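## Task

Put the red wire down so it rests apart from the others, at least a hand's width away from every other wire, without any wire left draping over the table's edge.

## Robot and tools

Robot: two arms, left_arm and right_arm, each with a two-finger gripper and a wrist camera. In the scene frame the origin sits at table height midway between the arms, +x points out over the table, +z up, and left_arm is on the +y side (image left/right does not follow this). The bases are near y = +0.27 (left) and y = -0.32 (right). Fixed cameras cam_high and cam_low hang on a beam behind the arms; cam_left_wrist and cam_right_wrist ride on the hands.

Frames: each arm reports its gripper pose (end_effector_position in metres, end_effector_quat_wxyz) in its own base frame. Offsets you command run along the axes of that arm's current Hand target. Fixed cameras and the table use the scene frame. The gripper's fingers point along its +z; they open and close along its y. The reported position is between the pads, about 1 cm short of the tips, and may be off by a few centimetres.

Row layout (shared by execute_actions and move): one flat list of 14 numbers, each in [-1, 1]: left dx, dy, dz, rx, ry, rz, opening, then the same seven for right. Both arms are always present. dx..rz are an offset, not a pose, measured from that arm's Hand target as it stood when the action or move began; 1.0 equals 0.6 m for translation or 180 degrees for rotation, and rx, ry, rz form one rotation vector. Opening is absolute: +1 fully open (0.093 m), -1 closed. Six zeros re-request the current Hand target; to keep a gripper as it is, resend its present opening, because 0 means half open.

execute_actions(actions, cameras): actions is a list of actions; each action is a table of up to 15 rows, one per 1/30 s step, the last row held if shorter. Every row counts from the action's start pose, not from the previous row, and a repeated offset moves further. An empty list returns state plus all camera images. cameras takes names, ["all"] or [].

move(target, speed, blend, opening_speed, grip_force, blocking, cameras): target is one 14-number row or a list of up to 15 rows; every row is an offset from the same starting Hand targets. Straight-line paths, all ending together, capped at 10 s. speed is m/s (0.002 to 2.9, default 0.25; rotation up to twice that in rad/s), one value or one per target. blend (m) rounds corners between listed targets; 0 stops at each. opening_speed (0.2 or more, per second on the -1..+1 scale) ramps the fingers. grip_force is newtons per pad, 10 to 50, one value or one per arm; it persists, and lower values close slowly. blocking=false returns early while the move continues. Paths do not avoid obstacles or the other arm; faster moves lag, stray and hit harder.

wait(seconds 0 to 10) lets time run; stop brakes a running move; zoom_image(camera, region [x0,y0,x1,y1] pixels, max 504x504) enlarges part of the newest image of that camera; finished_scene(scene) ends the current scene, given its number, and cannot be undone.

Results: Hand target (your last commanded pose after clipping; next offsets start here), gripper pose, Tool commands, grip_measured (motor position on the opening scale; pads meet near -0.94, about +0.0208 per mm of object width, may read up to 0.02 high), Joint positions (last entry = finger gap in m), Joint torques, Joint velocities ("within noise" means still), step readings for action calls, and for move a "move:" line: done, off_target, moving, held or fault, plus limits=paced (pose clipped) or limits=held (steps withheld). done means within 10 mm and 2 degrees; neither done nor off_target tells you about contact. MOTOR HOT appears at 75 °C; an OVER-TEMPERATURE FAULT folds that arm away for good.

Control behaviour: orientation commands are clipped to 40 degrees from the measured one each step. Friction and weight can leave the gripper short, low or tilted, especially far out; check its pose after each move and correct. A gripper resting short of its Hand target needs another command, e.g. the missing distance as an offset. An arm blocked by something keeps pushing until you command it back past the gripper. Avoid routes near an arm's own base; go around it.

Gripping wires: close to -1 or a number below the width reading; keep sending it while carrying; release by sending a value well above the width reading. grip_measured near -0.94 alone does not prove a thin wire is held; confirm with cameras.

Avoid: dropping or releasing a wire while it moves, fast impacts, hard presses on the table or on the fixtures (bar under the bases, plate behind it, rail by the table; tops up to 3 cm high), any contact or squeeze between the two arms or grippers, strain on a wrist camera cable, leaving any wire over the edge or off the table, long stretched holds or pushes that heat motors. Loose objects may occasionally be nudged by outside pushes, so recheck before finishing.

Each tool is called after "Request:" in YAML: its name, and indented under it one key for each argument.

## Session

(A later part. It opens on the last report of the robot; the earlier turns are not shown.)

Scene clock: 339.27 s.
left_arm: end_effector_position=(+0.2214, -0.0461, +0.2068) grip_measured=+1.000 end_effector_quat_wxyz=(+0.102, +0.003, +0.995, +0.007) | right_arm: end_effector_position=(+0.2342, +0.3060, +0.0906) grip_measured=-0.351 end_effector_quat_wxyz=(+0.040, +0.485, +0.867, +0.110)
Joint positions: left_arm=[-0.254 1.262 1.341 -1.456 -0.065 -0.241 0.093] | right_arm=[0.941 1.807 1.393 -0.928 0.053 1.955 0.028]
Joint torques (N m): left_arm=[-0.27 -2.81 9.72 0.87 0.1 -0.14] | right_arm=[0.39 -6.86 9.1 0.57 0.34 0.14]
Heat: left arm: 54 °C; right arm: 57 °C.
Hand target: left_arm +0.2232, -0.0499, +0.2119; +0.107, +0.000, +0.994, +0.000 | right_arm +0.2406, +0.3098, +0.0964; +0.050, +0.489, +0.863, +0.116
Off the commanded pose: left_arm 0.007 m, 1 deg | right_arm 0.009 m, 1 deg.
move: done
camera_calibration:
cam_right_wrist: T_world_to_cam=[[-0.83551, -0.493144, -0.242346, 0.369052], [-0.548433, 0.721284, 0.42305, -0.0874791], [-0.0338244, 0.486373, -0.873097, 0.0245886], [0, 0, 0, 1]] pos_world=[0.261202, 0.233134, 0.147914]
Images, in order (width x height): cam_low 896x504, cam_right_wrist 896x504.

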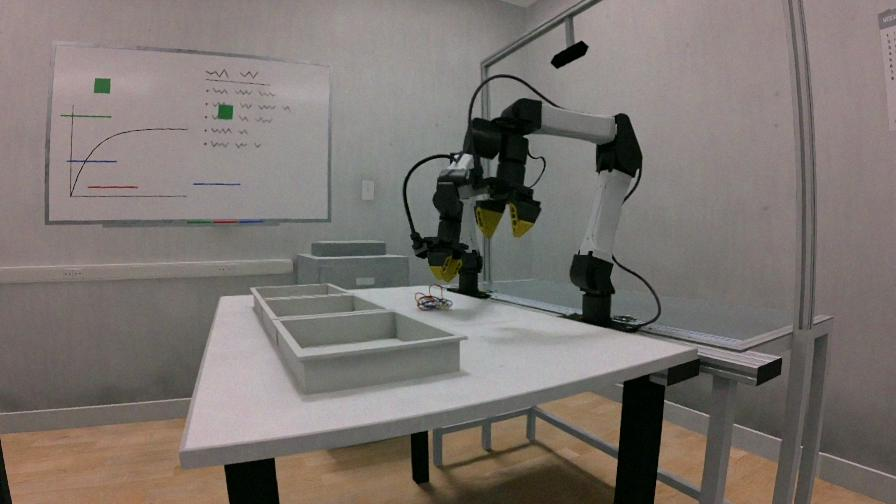

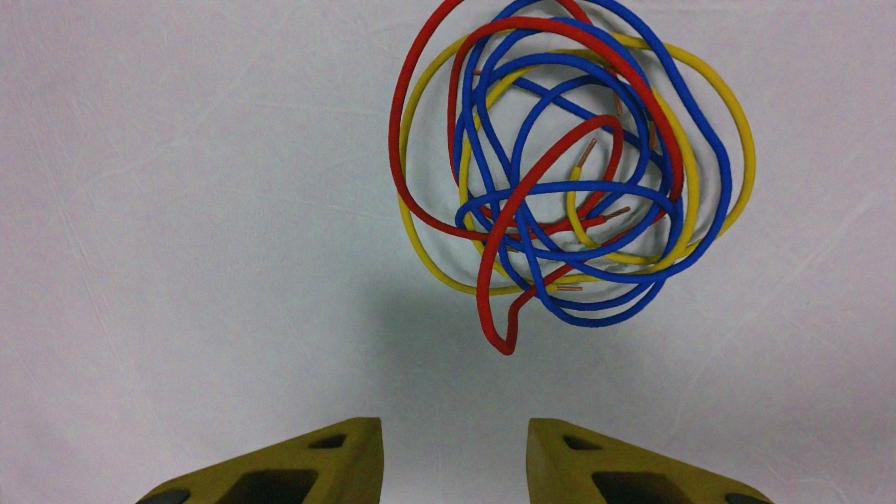

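Request:
move:
  target:
    - [0,0,0,0,0,0,1, -0.0039,-0.018,0.0651,0,0,0,-0.35]
    - [0,0,0,0,0,0,1, -0.0039,-0.018,0.0651,0,0,0,-1]
  speed: 0.12
  opening_speed: 0.6
  cameras: ["cam_low","cam_right_wrist"]

Request:
zoom_image:
  camera: "cam_low"
  region: [370, 230, 470, 330]

Request:
zoom_image:
  camera: "cam_right_wrist"
  region: [350, 180, 700, 504]

Scene clock: 360.63 s.
left_arm: end_effector_position=(+0.2214, -0.0461, +0.2068) grip_measured=+1.000 end_effector_quat_wxyz=(+0.102, +0.003, +0.995, +0.007) | right_arm: end_effector_position=(+0.2360, +0.3083, +0.0580) grip_measured=-0.987 end_effector_quat_wxyz=(+0.041, +0.485, +0.866, +0.113)
Joint positions: left_arm=[-0.254 1.262 1.341 -1.456 -0.065 -0.241 0.093] | right_arm=[0.941 1.842 1.303 -0.797 0.054 1.956 0]
Joint torques (N m): left_arm=[-0.36 -2.55 9.68 0.88 0.13 -0.2] | right_arm=[0.17 -7.35 6.04 0.88 0.37 0.09]
Heat: left arm: 54 °C; right arm: 52 °C.
Hand target: left_arm +0.2232, -0.0499, +0.2119; +0.107, +0.000, +0.994, +0.000 | right_arm +0.2406, +0.3083, +0.0558; +0.050, +0.489, +0.863, +0.116
Off the commanded pose: left_arm 0.007 m, 1 deg | right_arm 0.005 m, 1 deg.
move: done
camera_calibration:
cam_right_wrist: T_world_to_cam=[[-0.834819, -0.491701, -0.247604, 0.363507], [-0.549685, 0.719636, 0.424229, -0.0735833], [-0.0304089, 0.490259, -0.871046, -0.007025], [0, 0, 0, 1]] pos_world=[0.262802, 0.235134, 0.115103]
Images, in order (width x height): cam_low 896x504, cam_right_wrist 896x504.

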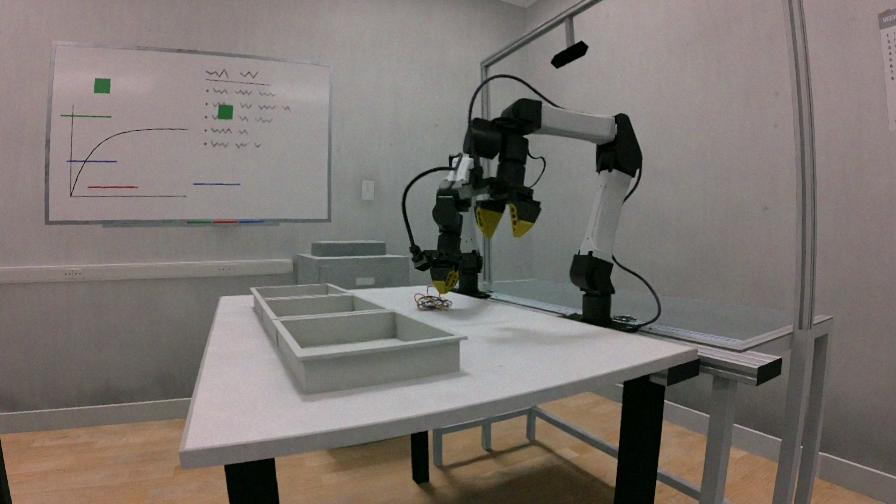

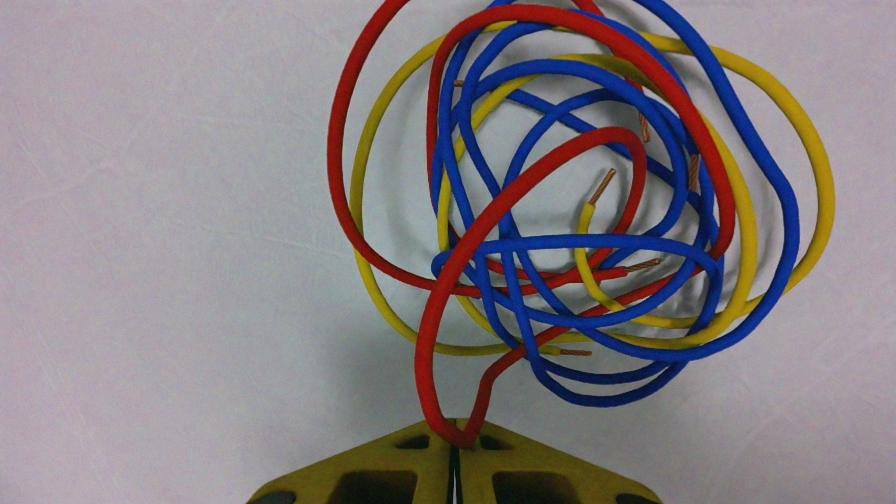

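Scaled by 5.040 from the camera's 896x504 image, which has a finer 1280x720 frame.

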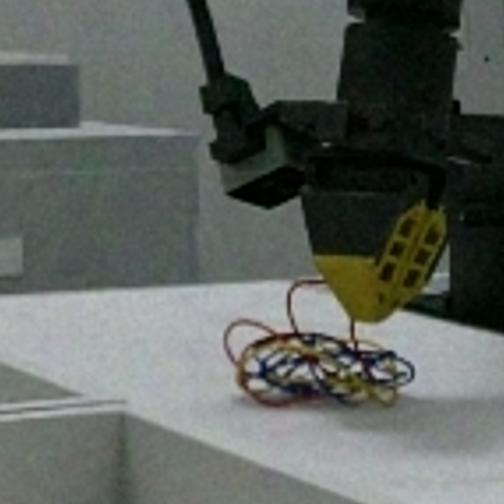

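Scaled by 1.440 from the camera's 896x504 image, which has a finer 1280x720 frame.

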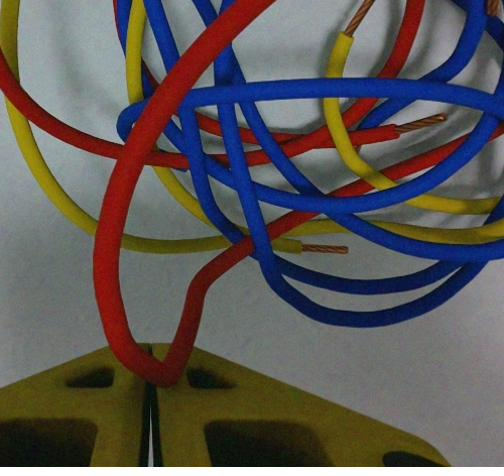

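Request:
move:
  target: [0,0,0,0,0,0,1, 0.001,0.012,-0.048,0,0,0,-1]
  speed: 0.1
  cameras: ["cam_low","cam_right_wrist"]

Request:
zoom_image:
  camera: "cam_low"
  region: [370, 230, 470, 330]

Scene clock: 367.37 s.
left_arm: end_effector_position=(+0.2214, -0.0461, +0.2068) grip_measured=+1.000 end_effector_quat_wxyz=(+0.102, +0.003, +0.995, +0.007) | right_arm: end_effector_position=(+0.2328, +0.3040, +0.0681) grip_measured=-0.987 end_effector_quat_wxyz=(+0.039, +0.486, +0.868, +0.095)
Joint positions: left_arm=[-0.254 1.262 1.341 -1.456 -0.065 -0.241 0.093] | right_arm=[0.941 1.842 1.353 -0.883 0.054 1.956 0]
Joint velocities: left_arm=[within noise] | right_arm=[0.002 0.007 0.012 -0.037 -0.168 0.022 0]
Joint torques (N m): left_arm=[-0.24 -2.7 9.63 0.85 0.09 -0.13] | right_arm=[0.05 -9.74 9.05 0.54 0.33 0.14]
Heat: left arm: 54 °C; right arm: 52 °C.
Hand target: left_arm +0.2232, -0.0499, +0.2119; +0.107, +0.000, +0.994, +0.000 | right_arm +0.2405, +0.3080, +0.0854; +0.050, +0.489, +0.863, +0.116
Off the commanded pose: left_arm 0.007 m, 1 deg | right_arm 0.020 m, 3 deg.
move: off_target (right_arm)
camera_calibration:
cam_right_wrist: T_world_to_cam=[[-0.83988, -0.498592, -0.214493, 0.362173], [-0.5405, 0.732172, 0.414468, -0.0818379], [-0.0496047, 0.464037, -0.884426, 0.0171614], [0, 0, 0, 1]] pos_world=[0.2608, 0.232532, 0.126781]
Images, in order (width x height): cam_low 896x504, cam_right_wrist 896x504.

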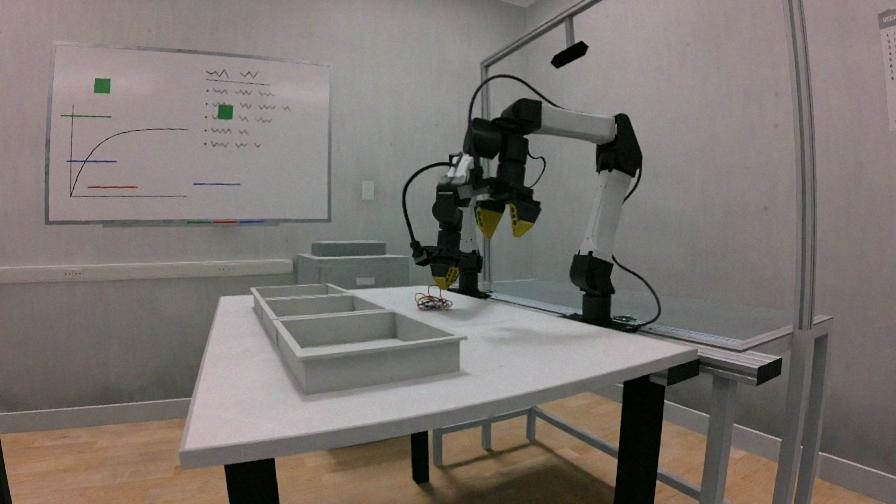

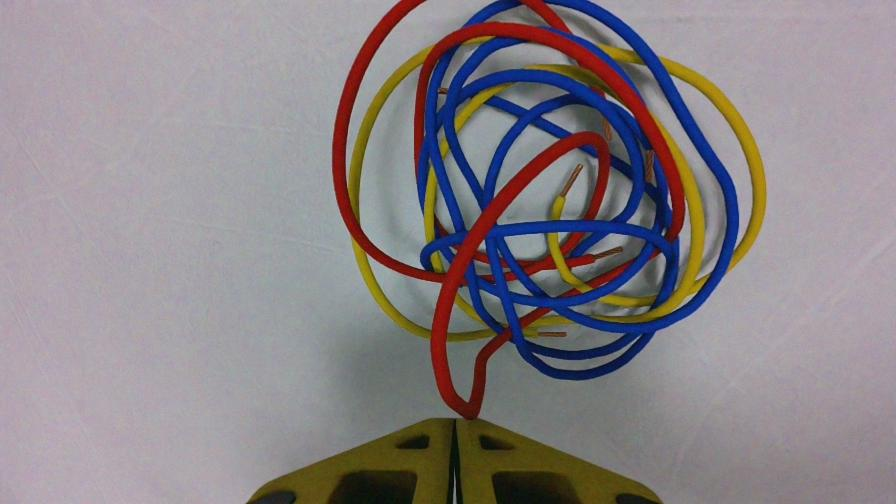

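Scaled by 5.040 from the camera's 896x504 image, which has a finer 1280x720 frame.

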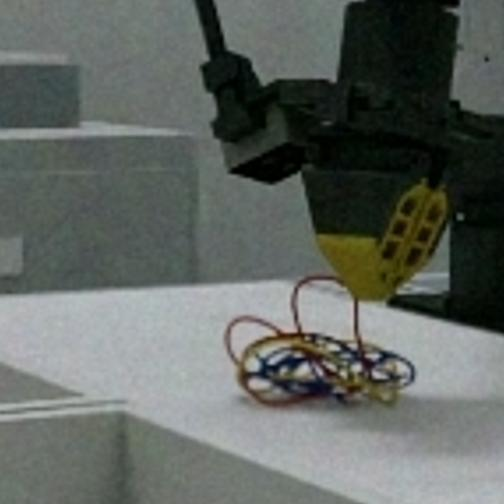

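Request:
move:
  target:
    - [0,0,0,0,0,0,1, 0,0,0,0,0,0,-0.3]
    - [0,0,0,0,0,0,1, -0.0263,-0.0203,0.0499,0,0,0,-0.3]
  speed: 0.12
  cameras: ["cam_low","cam_right_wrist"]

Request:
zoom_image:
  camera: "cam_low"
  region: [370, 230, 470, 330]

Scene clock: 388.03 s.
left_arm: end_effector_position=(+0.2214, -0.0461, +0.2068) grip_measured=+1.000 end_effector_quat_wxyz=(+0.102, +0.003, +0.995, +0.007) | right_arm: end_effector_position=(+0.2375, +0.2931, +0.0442) grip_measured=-0.301 end_effector_quat_wxyz=(+0.042, +0.487, +0.867, +0.098)
Joint positions: left_arm=[-0.254 1.262 1.341 -1.456 -0.065 -0.241 0.093] | right_arm=[0.914 1.842 1.252 -0.775 0.054 1.933 0.031]
Joint torques (N m): left_arm=[-0.28 -2.73 9.48 0.87 0.06 -0.19] | right_arm=[-0.51 -10.04 5.76 0.79 0.19 0]
Heat: left arm: 54 °C; right arm: 55 °C.
Hand target: left_arm +0.2232, -0.0499, +0.2119; +0.107, +0.000, +0.994, +0.000 | right_arm +0.2445, +0.2931, +0.0530; +0.050, +0.489, +0.863, +0.116
Off the commanded pose: left_arm 0.007 m, 1 deg | right_arm 0.011 m, 2 deg.
move: off_target (right_arm)
camera_calibration:
cam_right_wrist: T_world_to_cam=[[-0.840498, -0.494064, -0.222405, 0.354833], [-0.540298, 0.73359, 0.412217, -0.061783], [-0.0405074, 0.466633, -0.883523, -0.00170693], [0, 0, 0, 1]] pos_world=[0.264786, 0.22143, 0.102877]
Images, in order (width x height): cam_low 896x504, cam_right_wrist 896x504.

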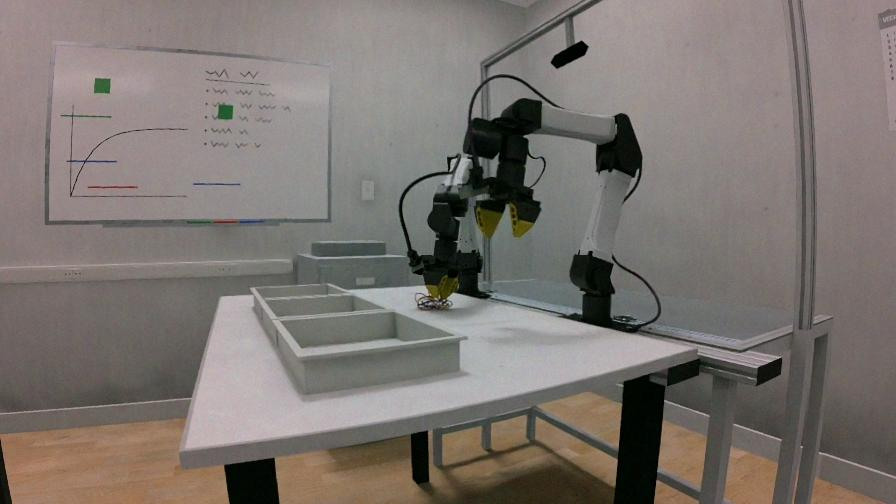

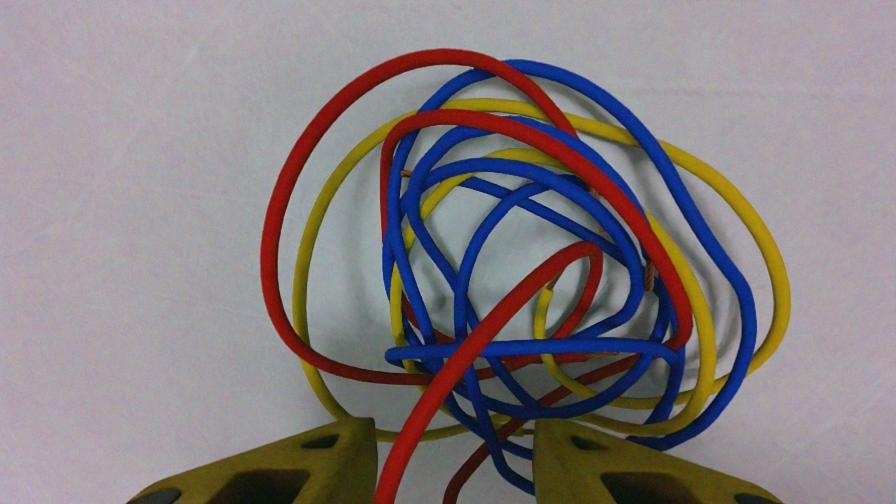

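Scaled by 5.040 from the camera's 896x504 image, which has a finer 1280x720 frame.

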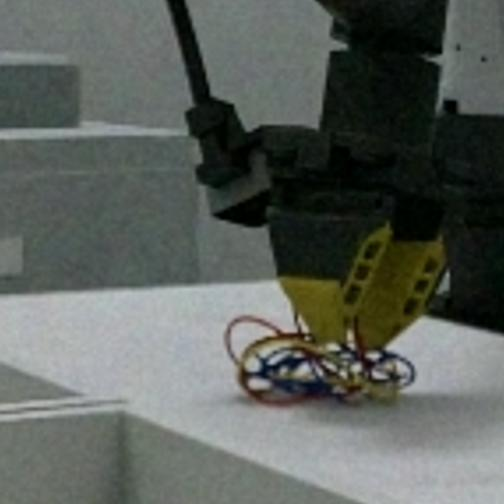

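Request:
move:
  target:
    - [0,0,0,0,0,0,1, 0,0,0,0,0,0,-1]
    - [0,0,0,0,0,0,1, 0.001,0.016,-0.0645,0,0,0,-1]
  speed: 0.1
  opening_speed: 0.6
  cameras: ["cam_low","cam_right_wrist"]

Request:
zoom_image:
  camera: "cam_low"
  region: [370, 230, 470, 330]

Scene clock: 395.47 s.
left_arm: end_effector_position=(+0.2214, -0.0461, +0.2068) grip_measured=+1.000 end_effector_quat_wxyz=(+0.102, +0.003, +0.995, +0.007) | right_arm: end_effector_position=(+0.2352, +0.2901, +0.0710) grip_measured=-0.983 end_effector_quat_wxyz=(+0.040, +0.487, +0.868, +0.088)
Joint positions: left_arm=[-0.254 1.262 1.341 -1.456 -0.065 -0.241 0.093] | right_arm=[0.914 1.813 1.33 -0.9 0.054 1.932 0]
Joint torques (N m): left_arm=[-0.39 -2.67 9.47 0.87 0.08 -0.17] | right_arm=[-0.73 -10.65 8.65 0.57 0.23 0.02]
Heat: left arm: 55 °C; right arm: 55 °C.
Hand target: left_arm +0.2232, -0.0499, +0.2119; +0.107, +0.000, +0.994, +0.000 | right_arm +0.2444, +0.2925, +0.0929; +0.050, +0.489, +0.863, +0.116
Off the commanded pose: left_arm 0.007 m, 1 deg | right_arm 0.024 m, 3 deg.
move: off_target (right_arm)
camera_calibration:
cam_right_wrist: T_world_to_cam=[[-0.842317, -0.498146, -0.205797, 0.357737], [-0.536579, 0.739008, 0.407371, -0.0739183], [-0.0508449, 0.453562, -0.889773, 0.0299869], [0, 0, 0, 1]] pos_world=[0.26319, 0.219231, 0.130415]
Images, in order (width x height): cam_low 896x504, cam_right_wrist 896x504.

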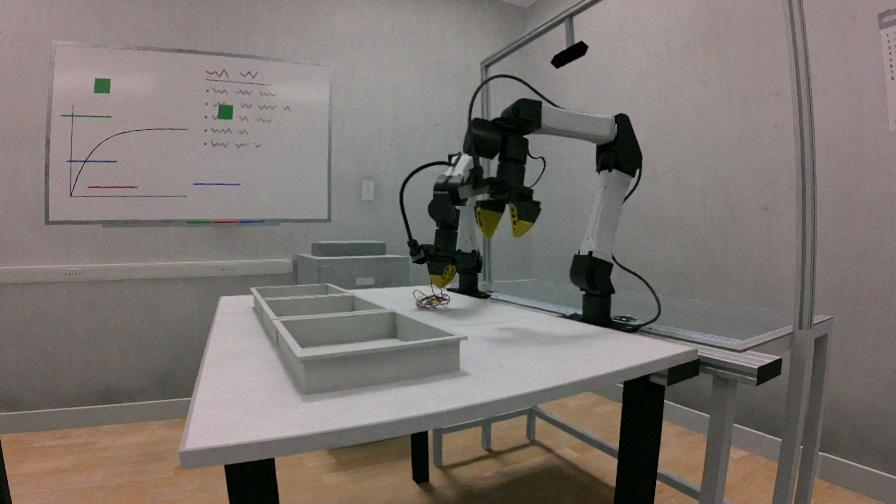

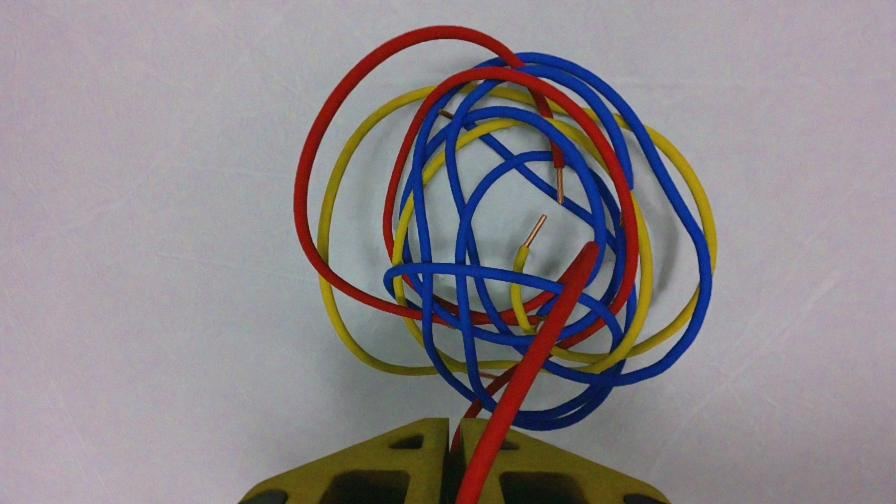

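Scaled by 5.040 from the camera's 896x504 image, which has a finer 1280x720 frame.

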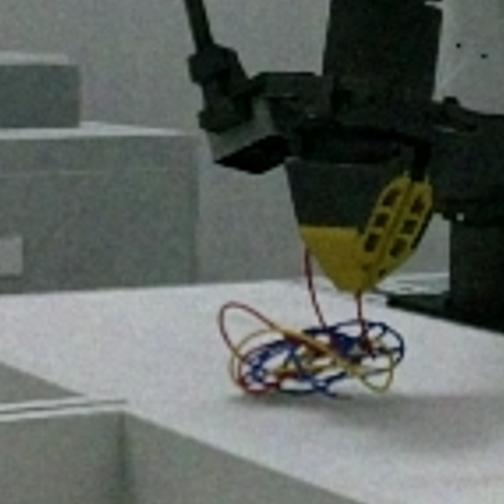

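Request:
move:
  target: [0,0,0,0,0,0,1, 0.003,0.041,-0.16,0,0,0,-1]
  speed: 0.12
  cameras: ["cam_low","cam_right_wrist"]

Request:
zoom_image:
  camera: "cam_low"
  region: [370, 210, 470, 310]

Request:
zoom_image:
  camera: "cam_right_wrist"
  region: [300, 100, 700, 504]

Scene clock: 401.83 s.
left_arm: end_effector_position=(+0.2214, -0.0461, +0.2068) grip_measured=+1.000 end_effector_quat_wxyz=(+0.102, +0.003, +0.995, +0.007) | right_arm: end_effector_position=(+0.2380, +0.2937, +0.1778) grip_measured=-0.983 end_effector_quat_wxyz=(+0.042, +0.486, +0.867, +0.099)
Joint positions: left_arm=[-0.254 1.262 1.341 -1.456 -0.065 -0.241 0.093] | right_arm=[0.914 1.798 1.733 -1.298 0.054 1.929 0]
Joint torques (N m): left_arm=[-0.43 -2.77 9.63 0.86 0.08 -0.19] | right_arm=[-1.1 -8.9 8.9 0.52 0.28 -0.05]
Heat: left arm: 55 °C; right arm: 55 °C.
Hand target: left_arm +0.2232, -0.0499, +0.2119; +0.107, +0.000, +0.994, +0.000 | right_arm +0.2448, +0.2917, +0.1920; +0.050, +0.489, +0.863, +0.116
Off the commanded pose: left_arm 0.007 m, 1 deg | right_arm 0.016 m, 2 deg.
move: off_target (right_arm)
camera_calibration:
cam_right_wrist: T_world_to_cam=[[-0.838188, -0.496849, -0.224905, 0.385953], [-0.543886, 0.730977, 0.412142, -0.115415], [-0.0403719, 0.467775, -0.882925, 0.115642], [0, 0, 0, 1]] pos_world=[0.265398, 0.222032, 0.236473]
Images, in order (width x height): cam_low 896x504, cam_right_wrist 896x504.

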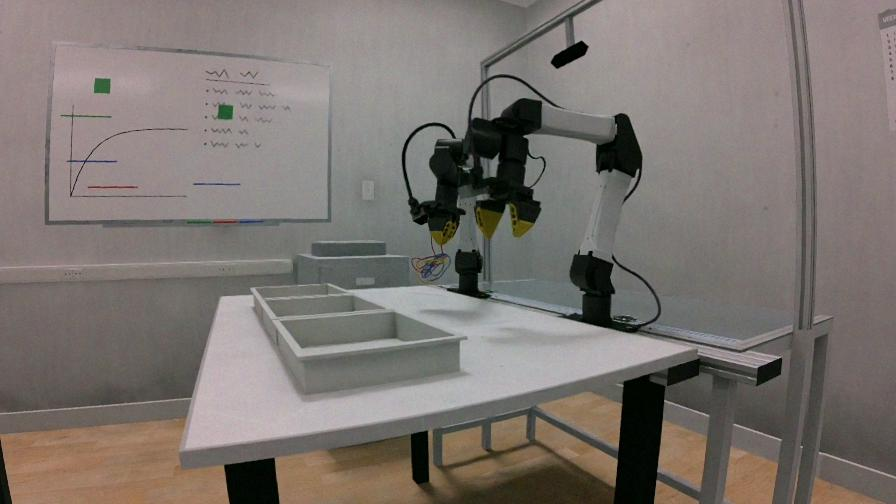

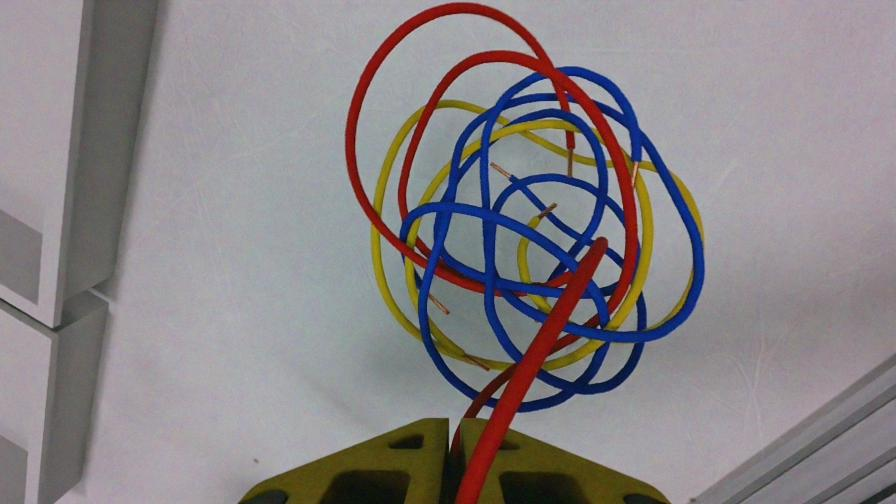

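Scaled by 5.040 from the camera's 896x504 image, which has a finer 1280x720 frame.

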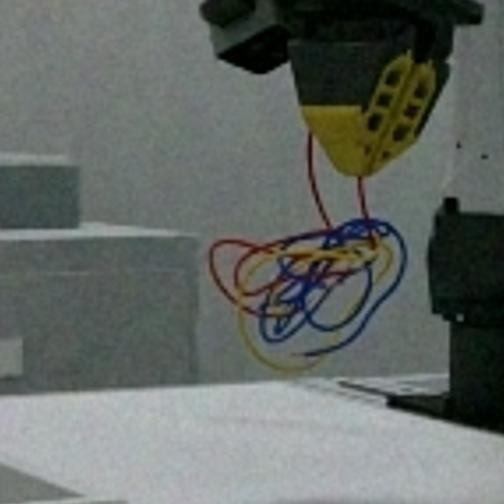

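Scaled by 1.248 from the camera's 896x504 image, which has a finer 1280x720 frame.

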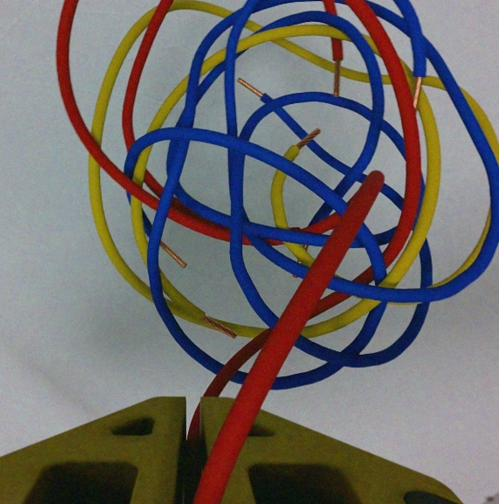

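Request:
move:
  target: [0.0735,-0.2452,0.1322,0.370,-0.3547,0.2979,1, 0.0013,0.0124,-0.0484,0,0,0,-1]
  speed: 0.3
  cameras: ["cam_low","cam_right_wrist","cam_high","cam_left_wrist"]

Request:
zoom_image:
  camera: "cam_low"
  region: [370, 170, 510, 310]

Scene clock: 458.10 s.
left_arm: end_effector_position=(+0.2006, -0.1960, +0.1181) grip_measured=+1.000 end_effector_quat_wxyz=(+0.523, +0.446, +0.563, -0.458) | right_arm: end_effector_position=(+0.2372, +0.2927, +0.2167) grip_measured=-0.983 end_effector_quat_wxyz=(+0.044, +0.485, +0.866, +0.110)
Joint positions: left_arm=[-0.177 1.656 0.072 1.488 1.211 0.04 0.093] | right_arm=[0.914 1.81 1.903 -1.432 0.054 1.929 0]
Joint torques (N m): left_arm=[-0.36 -2.8 2.78 2.63 0.11 -0.14] | right_arm=[-1.17 -6.46 8.87 0.59 0.27 0.03]
Heat: left arm: 55 °C; right arm: 54 °C.
Hand target: left_arm +0.1969, -0.1970, +0.1250; +0.541, +0.454, +0.542, -0.455 | right_arm +0.2448, +0.2917, +0.2219; +0.050, +0.489, +0.863, +0.116
Off the commanded pose: left_arm 0.008 m, 3 deg | right_arm 0.009 m, 1 deg.
joint sent to its limit (left arm) — joint 4 (wrist pitch), upper limit. The joint targets still meet the commanded pose.
move: off_target (left_arm)
camera_calibration:
cam_left_wrist: T_world_to_cam=[[-0.985236, -0.166792, 0.0385953, 0.159232], [-0.10993, 0.443526, -0.889494, 0.252391], [0.131242, -0.880605, -0.455313, -0.0553672], [0, 0, 0, 1]] pos_world=[0.191893, -0.13414, 0.193145]
cam_right_wrist: T_world_to_cam=[[-0.834594, -0.492756, -0.246261, 0.396119], [-0.550163, 0.723037, 0.417777, -0.128536], [-0.0278065, 0.484158, -0.874539, 0.140848], [0, 0, 0, 1]] pos_world=[0.263799, 0.219933, 0.274425]

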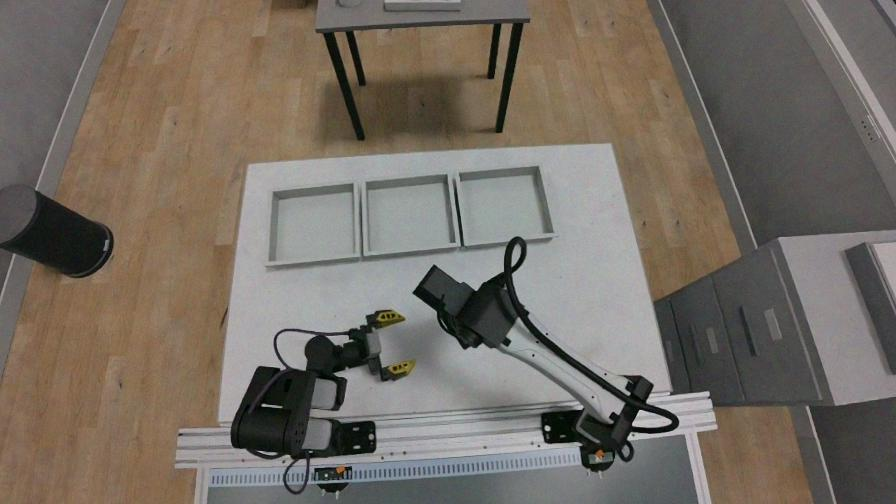

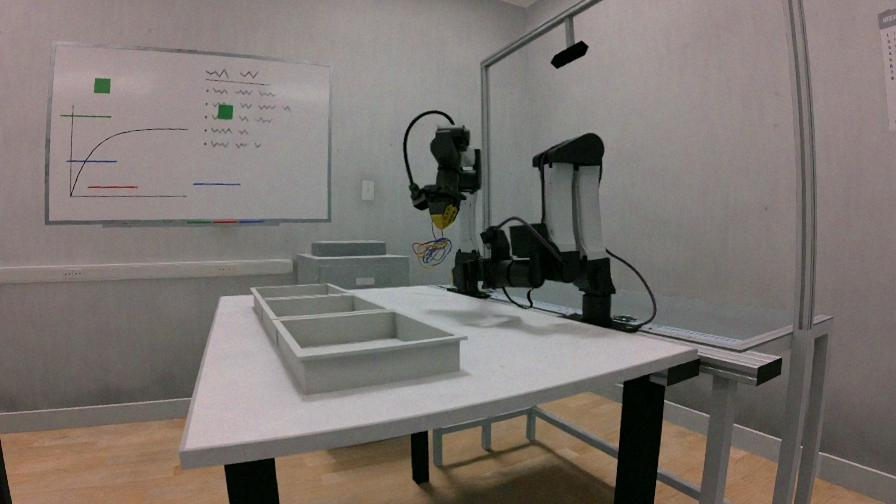

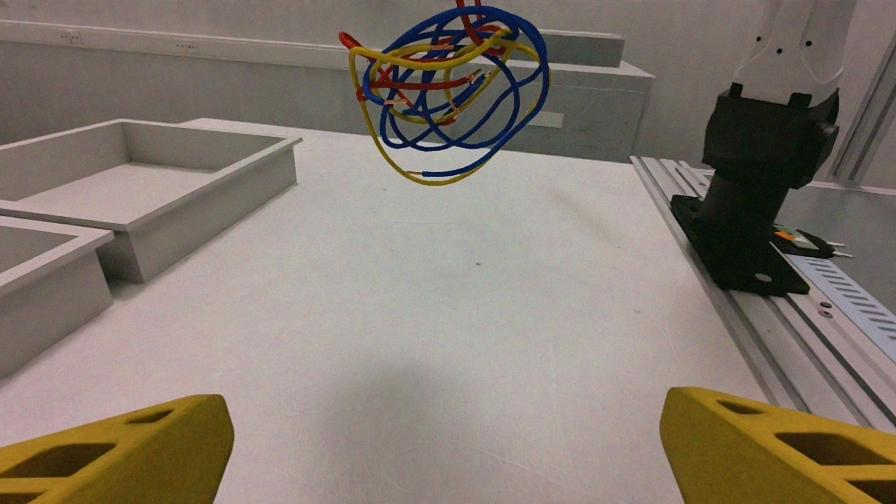

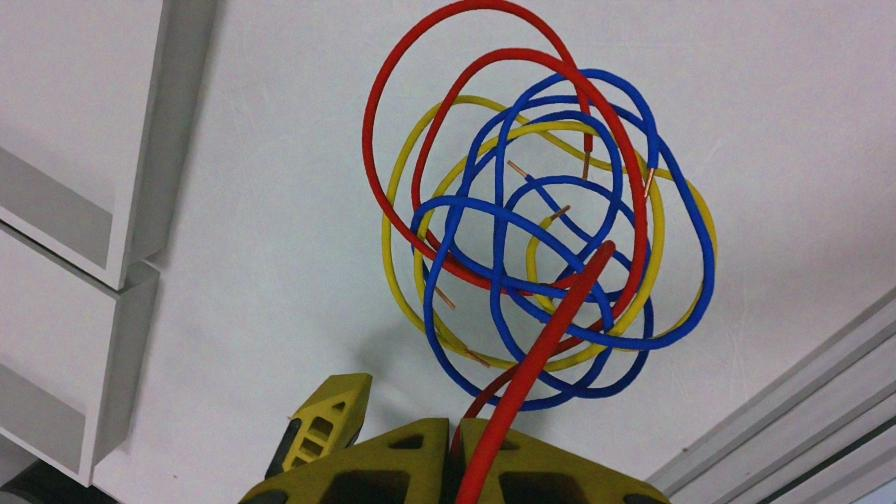

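Scaled by 3.600 from the camera's 896x504 image, which has a finer 1280x720 frame.

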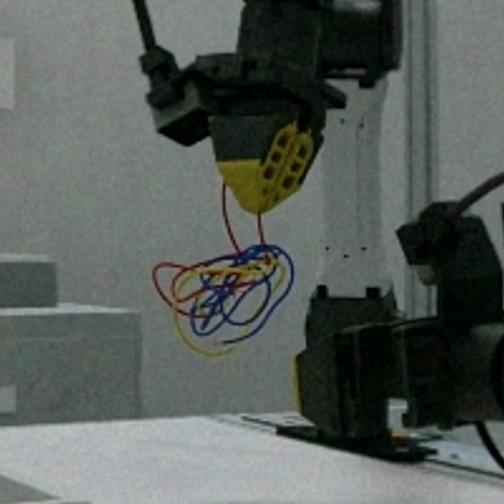

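Request:
zoom_image:
  camera: "cam_left_wrist"
  region: [320, 0, 580, 200]

Scaled by 1.938 from the camera's 896x504 image, which has a finer 1280x720 frame.

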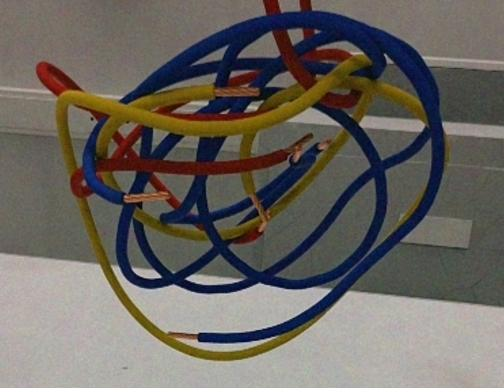

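Request:
move:
  target:
    - [-0.035,0.0037,0.05,0,0,0,1, 0,0,0,0,0,0,-1]
    - [-0.035,0.0037,0.14,0,0,0,1, 0,0,0,0,0,0,-1]
  speed: 0.12
  blend: 0.01
  cameras: ["cam_low","cam_right_wrist","cam_left_wrist"]

Request:
zoom_image:
  camera: "cam_low"
  region: [370, 170, 510, 310]

Scene clock: 481.87 s.
left_arm: end_effector_position=(+0.2074, -0.2751, +0.1403) grip_measured=+1.000 end_effector_quat_wxyz=(+0.531, +0.455, +0.548, -0.459) | right_arm: end_effector_position=(+0.2372, +0.2927, +0.2167) grip_measured=-0.983 end_effector_quat_wxyz=(+0.044, +0.485, +0.866, +0.110)
Joint positions: left_arm=[-0.545 1.639 0.228 1.388 0.861 -0.001 0.093] | right_arm=[0.914 1.81 1.903 -1.432 0.054 1.929 0]
Joint torques (N m): left_arm=[-0.32 -3.7 7.51 2.11 -0.04 -0.01] | right_arm=[-1.09 -6.48 8.69 0.6 0.22 -0.04]
Heat: left arm: 52 °C; right arm: 51 °C.
Hand target: left_arm +0.2137, -0.2793, +0.1459; +0.541, +0.454, +0.542, -0.455 | right_arm +0.2448, +0.2917, +0.2219; +0.050, +0.489, +0.863, +0.116
Off the commanded pose: left_arm 0.009 m, 1 deg | right_arm 0.009 m, 1 deg.
move: done
camera_calibration:
cam_left_wrist: T_world_to_cam=[[-0.988694, -0.149754, 0.00757052, 0.161667], [-0.072558, 0.433631, -0.898165, 0.298682], [0.131221, -0.888559, -0.439594, -0.120202], [0, 0, 0, 1]] pos_world=[0.197284, -0.212114, 0.214201]
cam_right_wrist: T_world_to_cam=[[-0.834594, -0.492756, -0.246261, 0.396119], [-0.550163, 0.723037, 0.417777, -0.128536], [-0.0278065, 0.484158, -0.874539, 0.140848], [0, 0, 0, 1]] pos_world=[0.263799, 0.219933, 0.274425]
Images, in order (width x height): cam_low 896x504, cam_left_wrist 896x504, cam_right_wrist 896x504.

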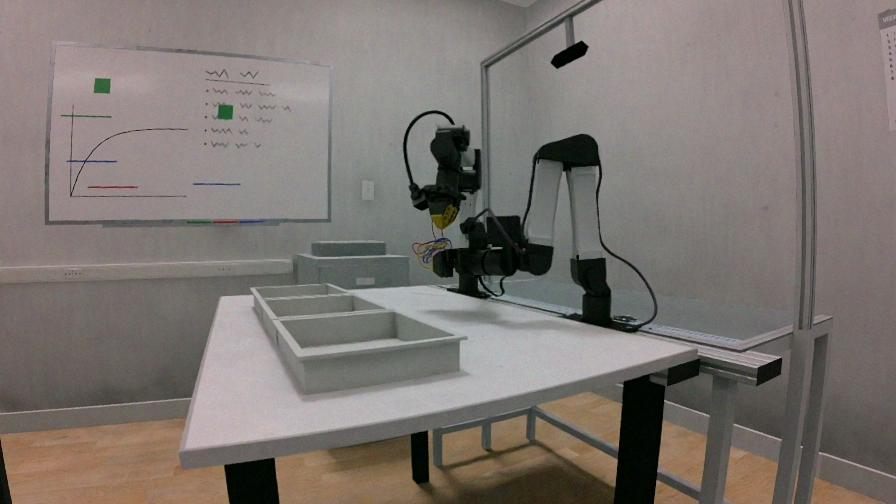

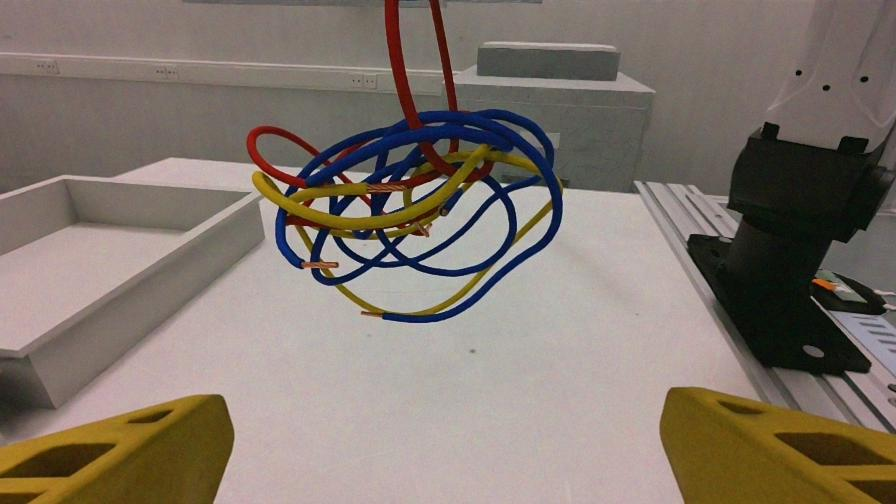

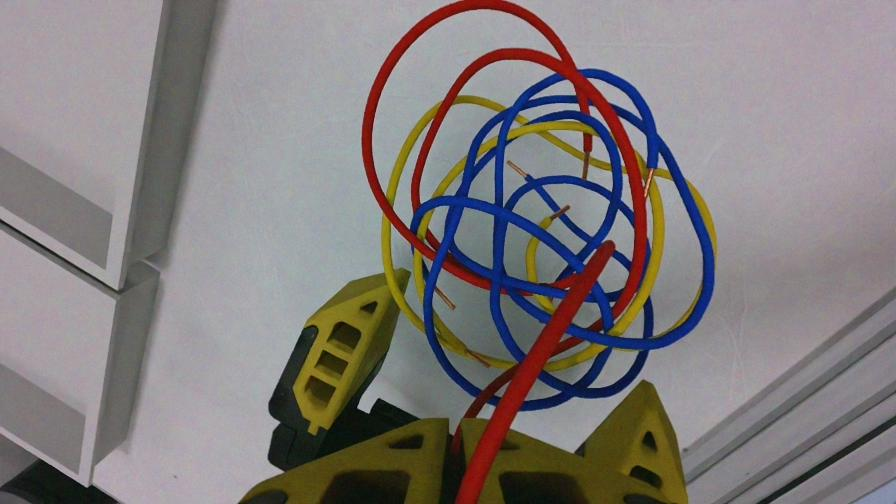

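Scaled by 3.600 from the camera's 896x504 image, which has a finer 1280x720 frame.

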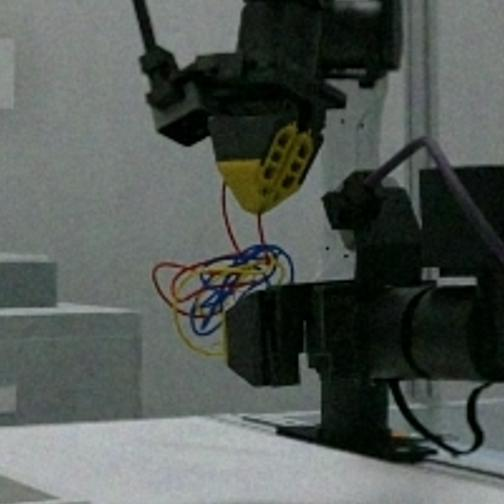

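Request:
move:
  target:
    - [-0.0033,0.0025,0.02,0,-0.111,0,1, 0,0,0,0,0,0,-1]
    - [-0.0033,0.0075,0.0855,0,-0.111,0,1, 0,0,0,0,0,0,-1]
  speed: 0.12
  blend: 0.005
  cameras: ["cam_low","cam_right_wrist","cam_left_wrist"]

Request:
zoom_image:
  camera: "cam_low"
  region: [370, 170, 510, 310]

Scene clock: 519.27 s.
left_arm: end_effector_position=(+0.2222, -0.3246, +0.1263) grip_measured=+1.000 end_effector_quat_wxyz=(+0.521, +0.445, +0.552, -0.475) | right_arm: end_effector_position=(+0.2372, +0.2927, +0.2167) grip_measured=-0.983 end_effector_quat_wxyz=(+0.044, +0.485, +0.866, +0.110)
Joint positions: left_arm=[-0.677 1.864 0.384 1.472 0.741 -0.057 0.093] | right_arm=[0.914 1.81 1.903 -1.432 0.054 1.929 0]
Joint torques (N m): left_arm=[-0.31 -5.52 6.93 3.1 -0.05 -0.1] | right_arm=[-1.01 -6.34 8.59 0.58 0.29 0.05]
Heat: left arm: 54 °C; right arm: 50 °C.
Hand target: left_arm +0.2271, -0.3290, +0.1479; +0.627, +0.369, +0.440, -0.527 | right_arm +0.2448, +0.2917, +0.2219; +0.050, +0.489, +0.863, +0.116
Off the commanded pose: left_arm 0.023 m, 21 deg | right_arm 0.009 m, 1 deg.
joint sent to its limit (left arm) — joint 4 (wrist pitch), upper limit. The joint targets are off in orientation, not in position.
move: off_target (left_arm)
camera_calibration:
cam_left_wrist: T_world_to_cam=[[-0.989249, -0.137443, 0.0499491, 0.167838], [-0.103857, 0.419845, -0.901634, 0.311589], [0.102952, -0.897129, -0.429606, -0.169913], [0, 0, 0, 1]] pos_world=[0.215887, -0.260185, 0.19956]
cam_right_wrist: T_world_to_cam=[[-0.834594, -0.492756, -0.246261, 0.396119], [-0.550163, 0.723037, 0.417777, -0.128536], [-0.0278065, 0.484158, -0.874539, 0.140848], [0, 0, 0, 1]] pos_world=[0.263799, 0.219933, 0.274425]
Images, in order (width x height): cam_low 896x504, cam_left_wrist 896x504, cam_right_wrist 896x504.

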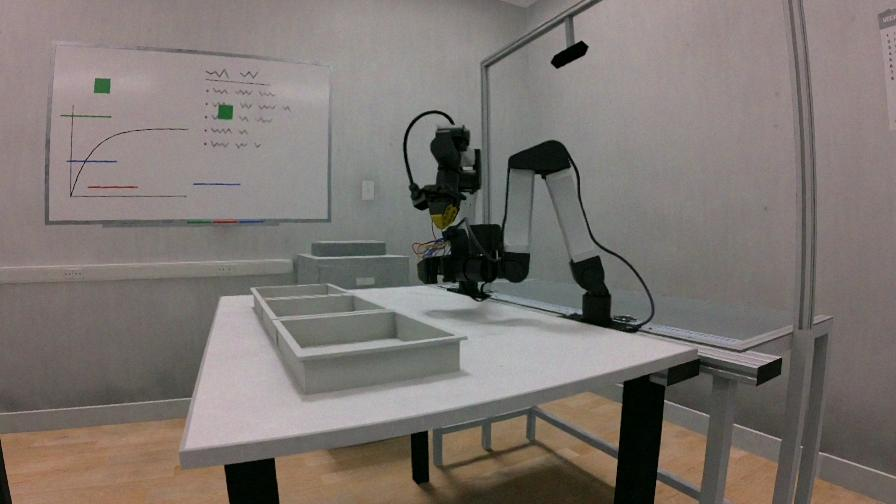

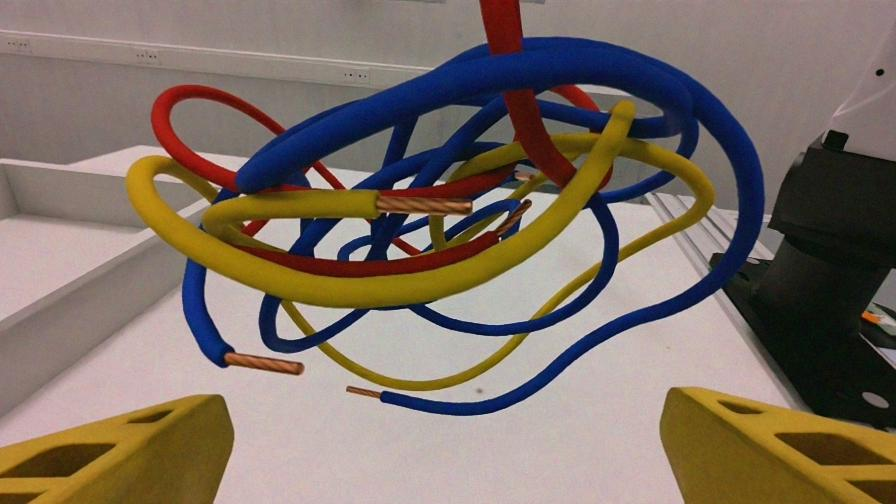

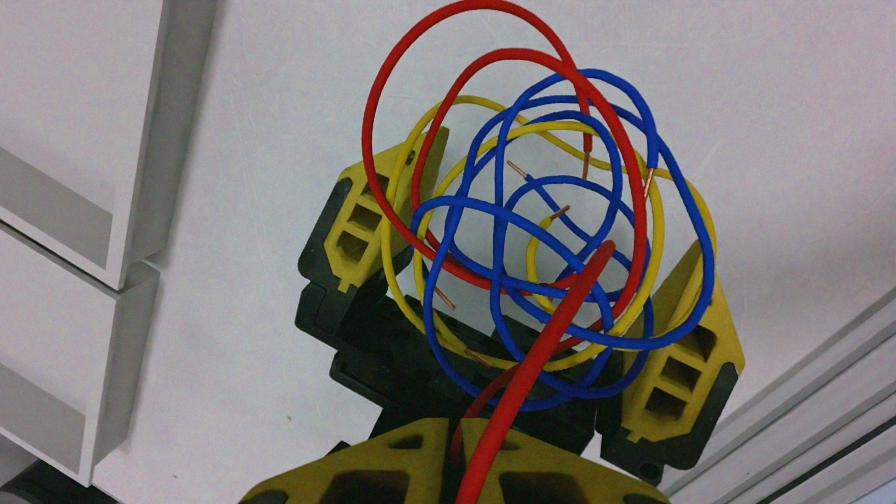

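Scaled by 3.600 from the camera's 896x504 image, which has a finer 1280x720 frame.

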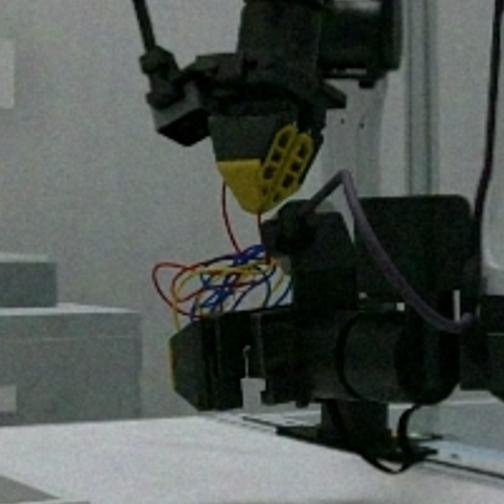

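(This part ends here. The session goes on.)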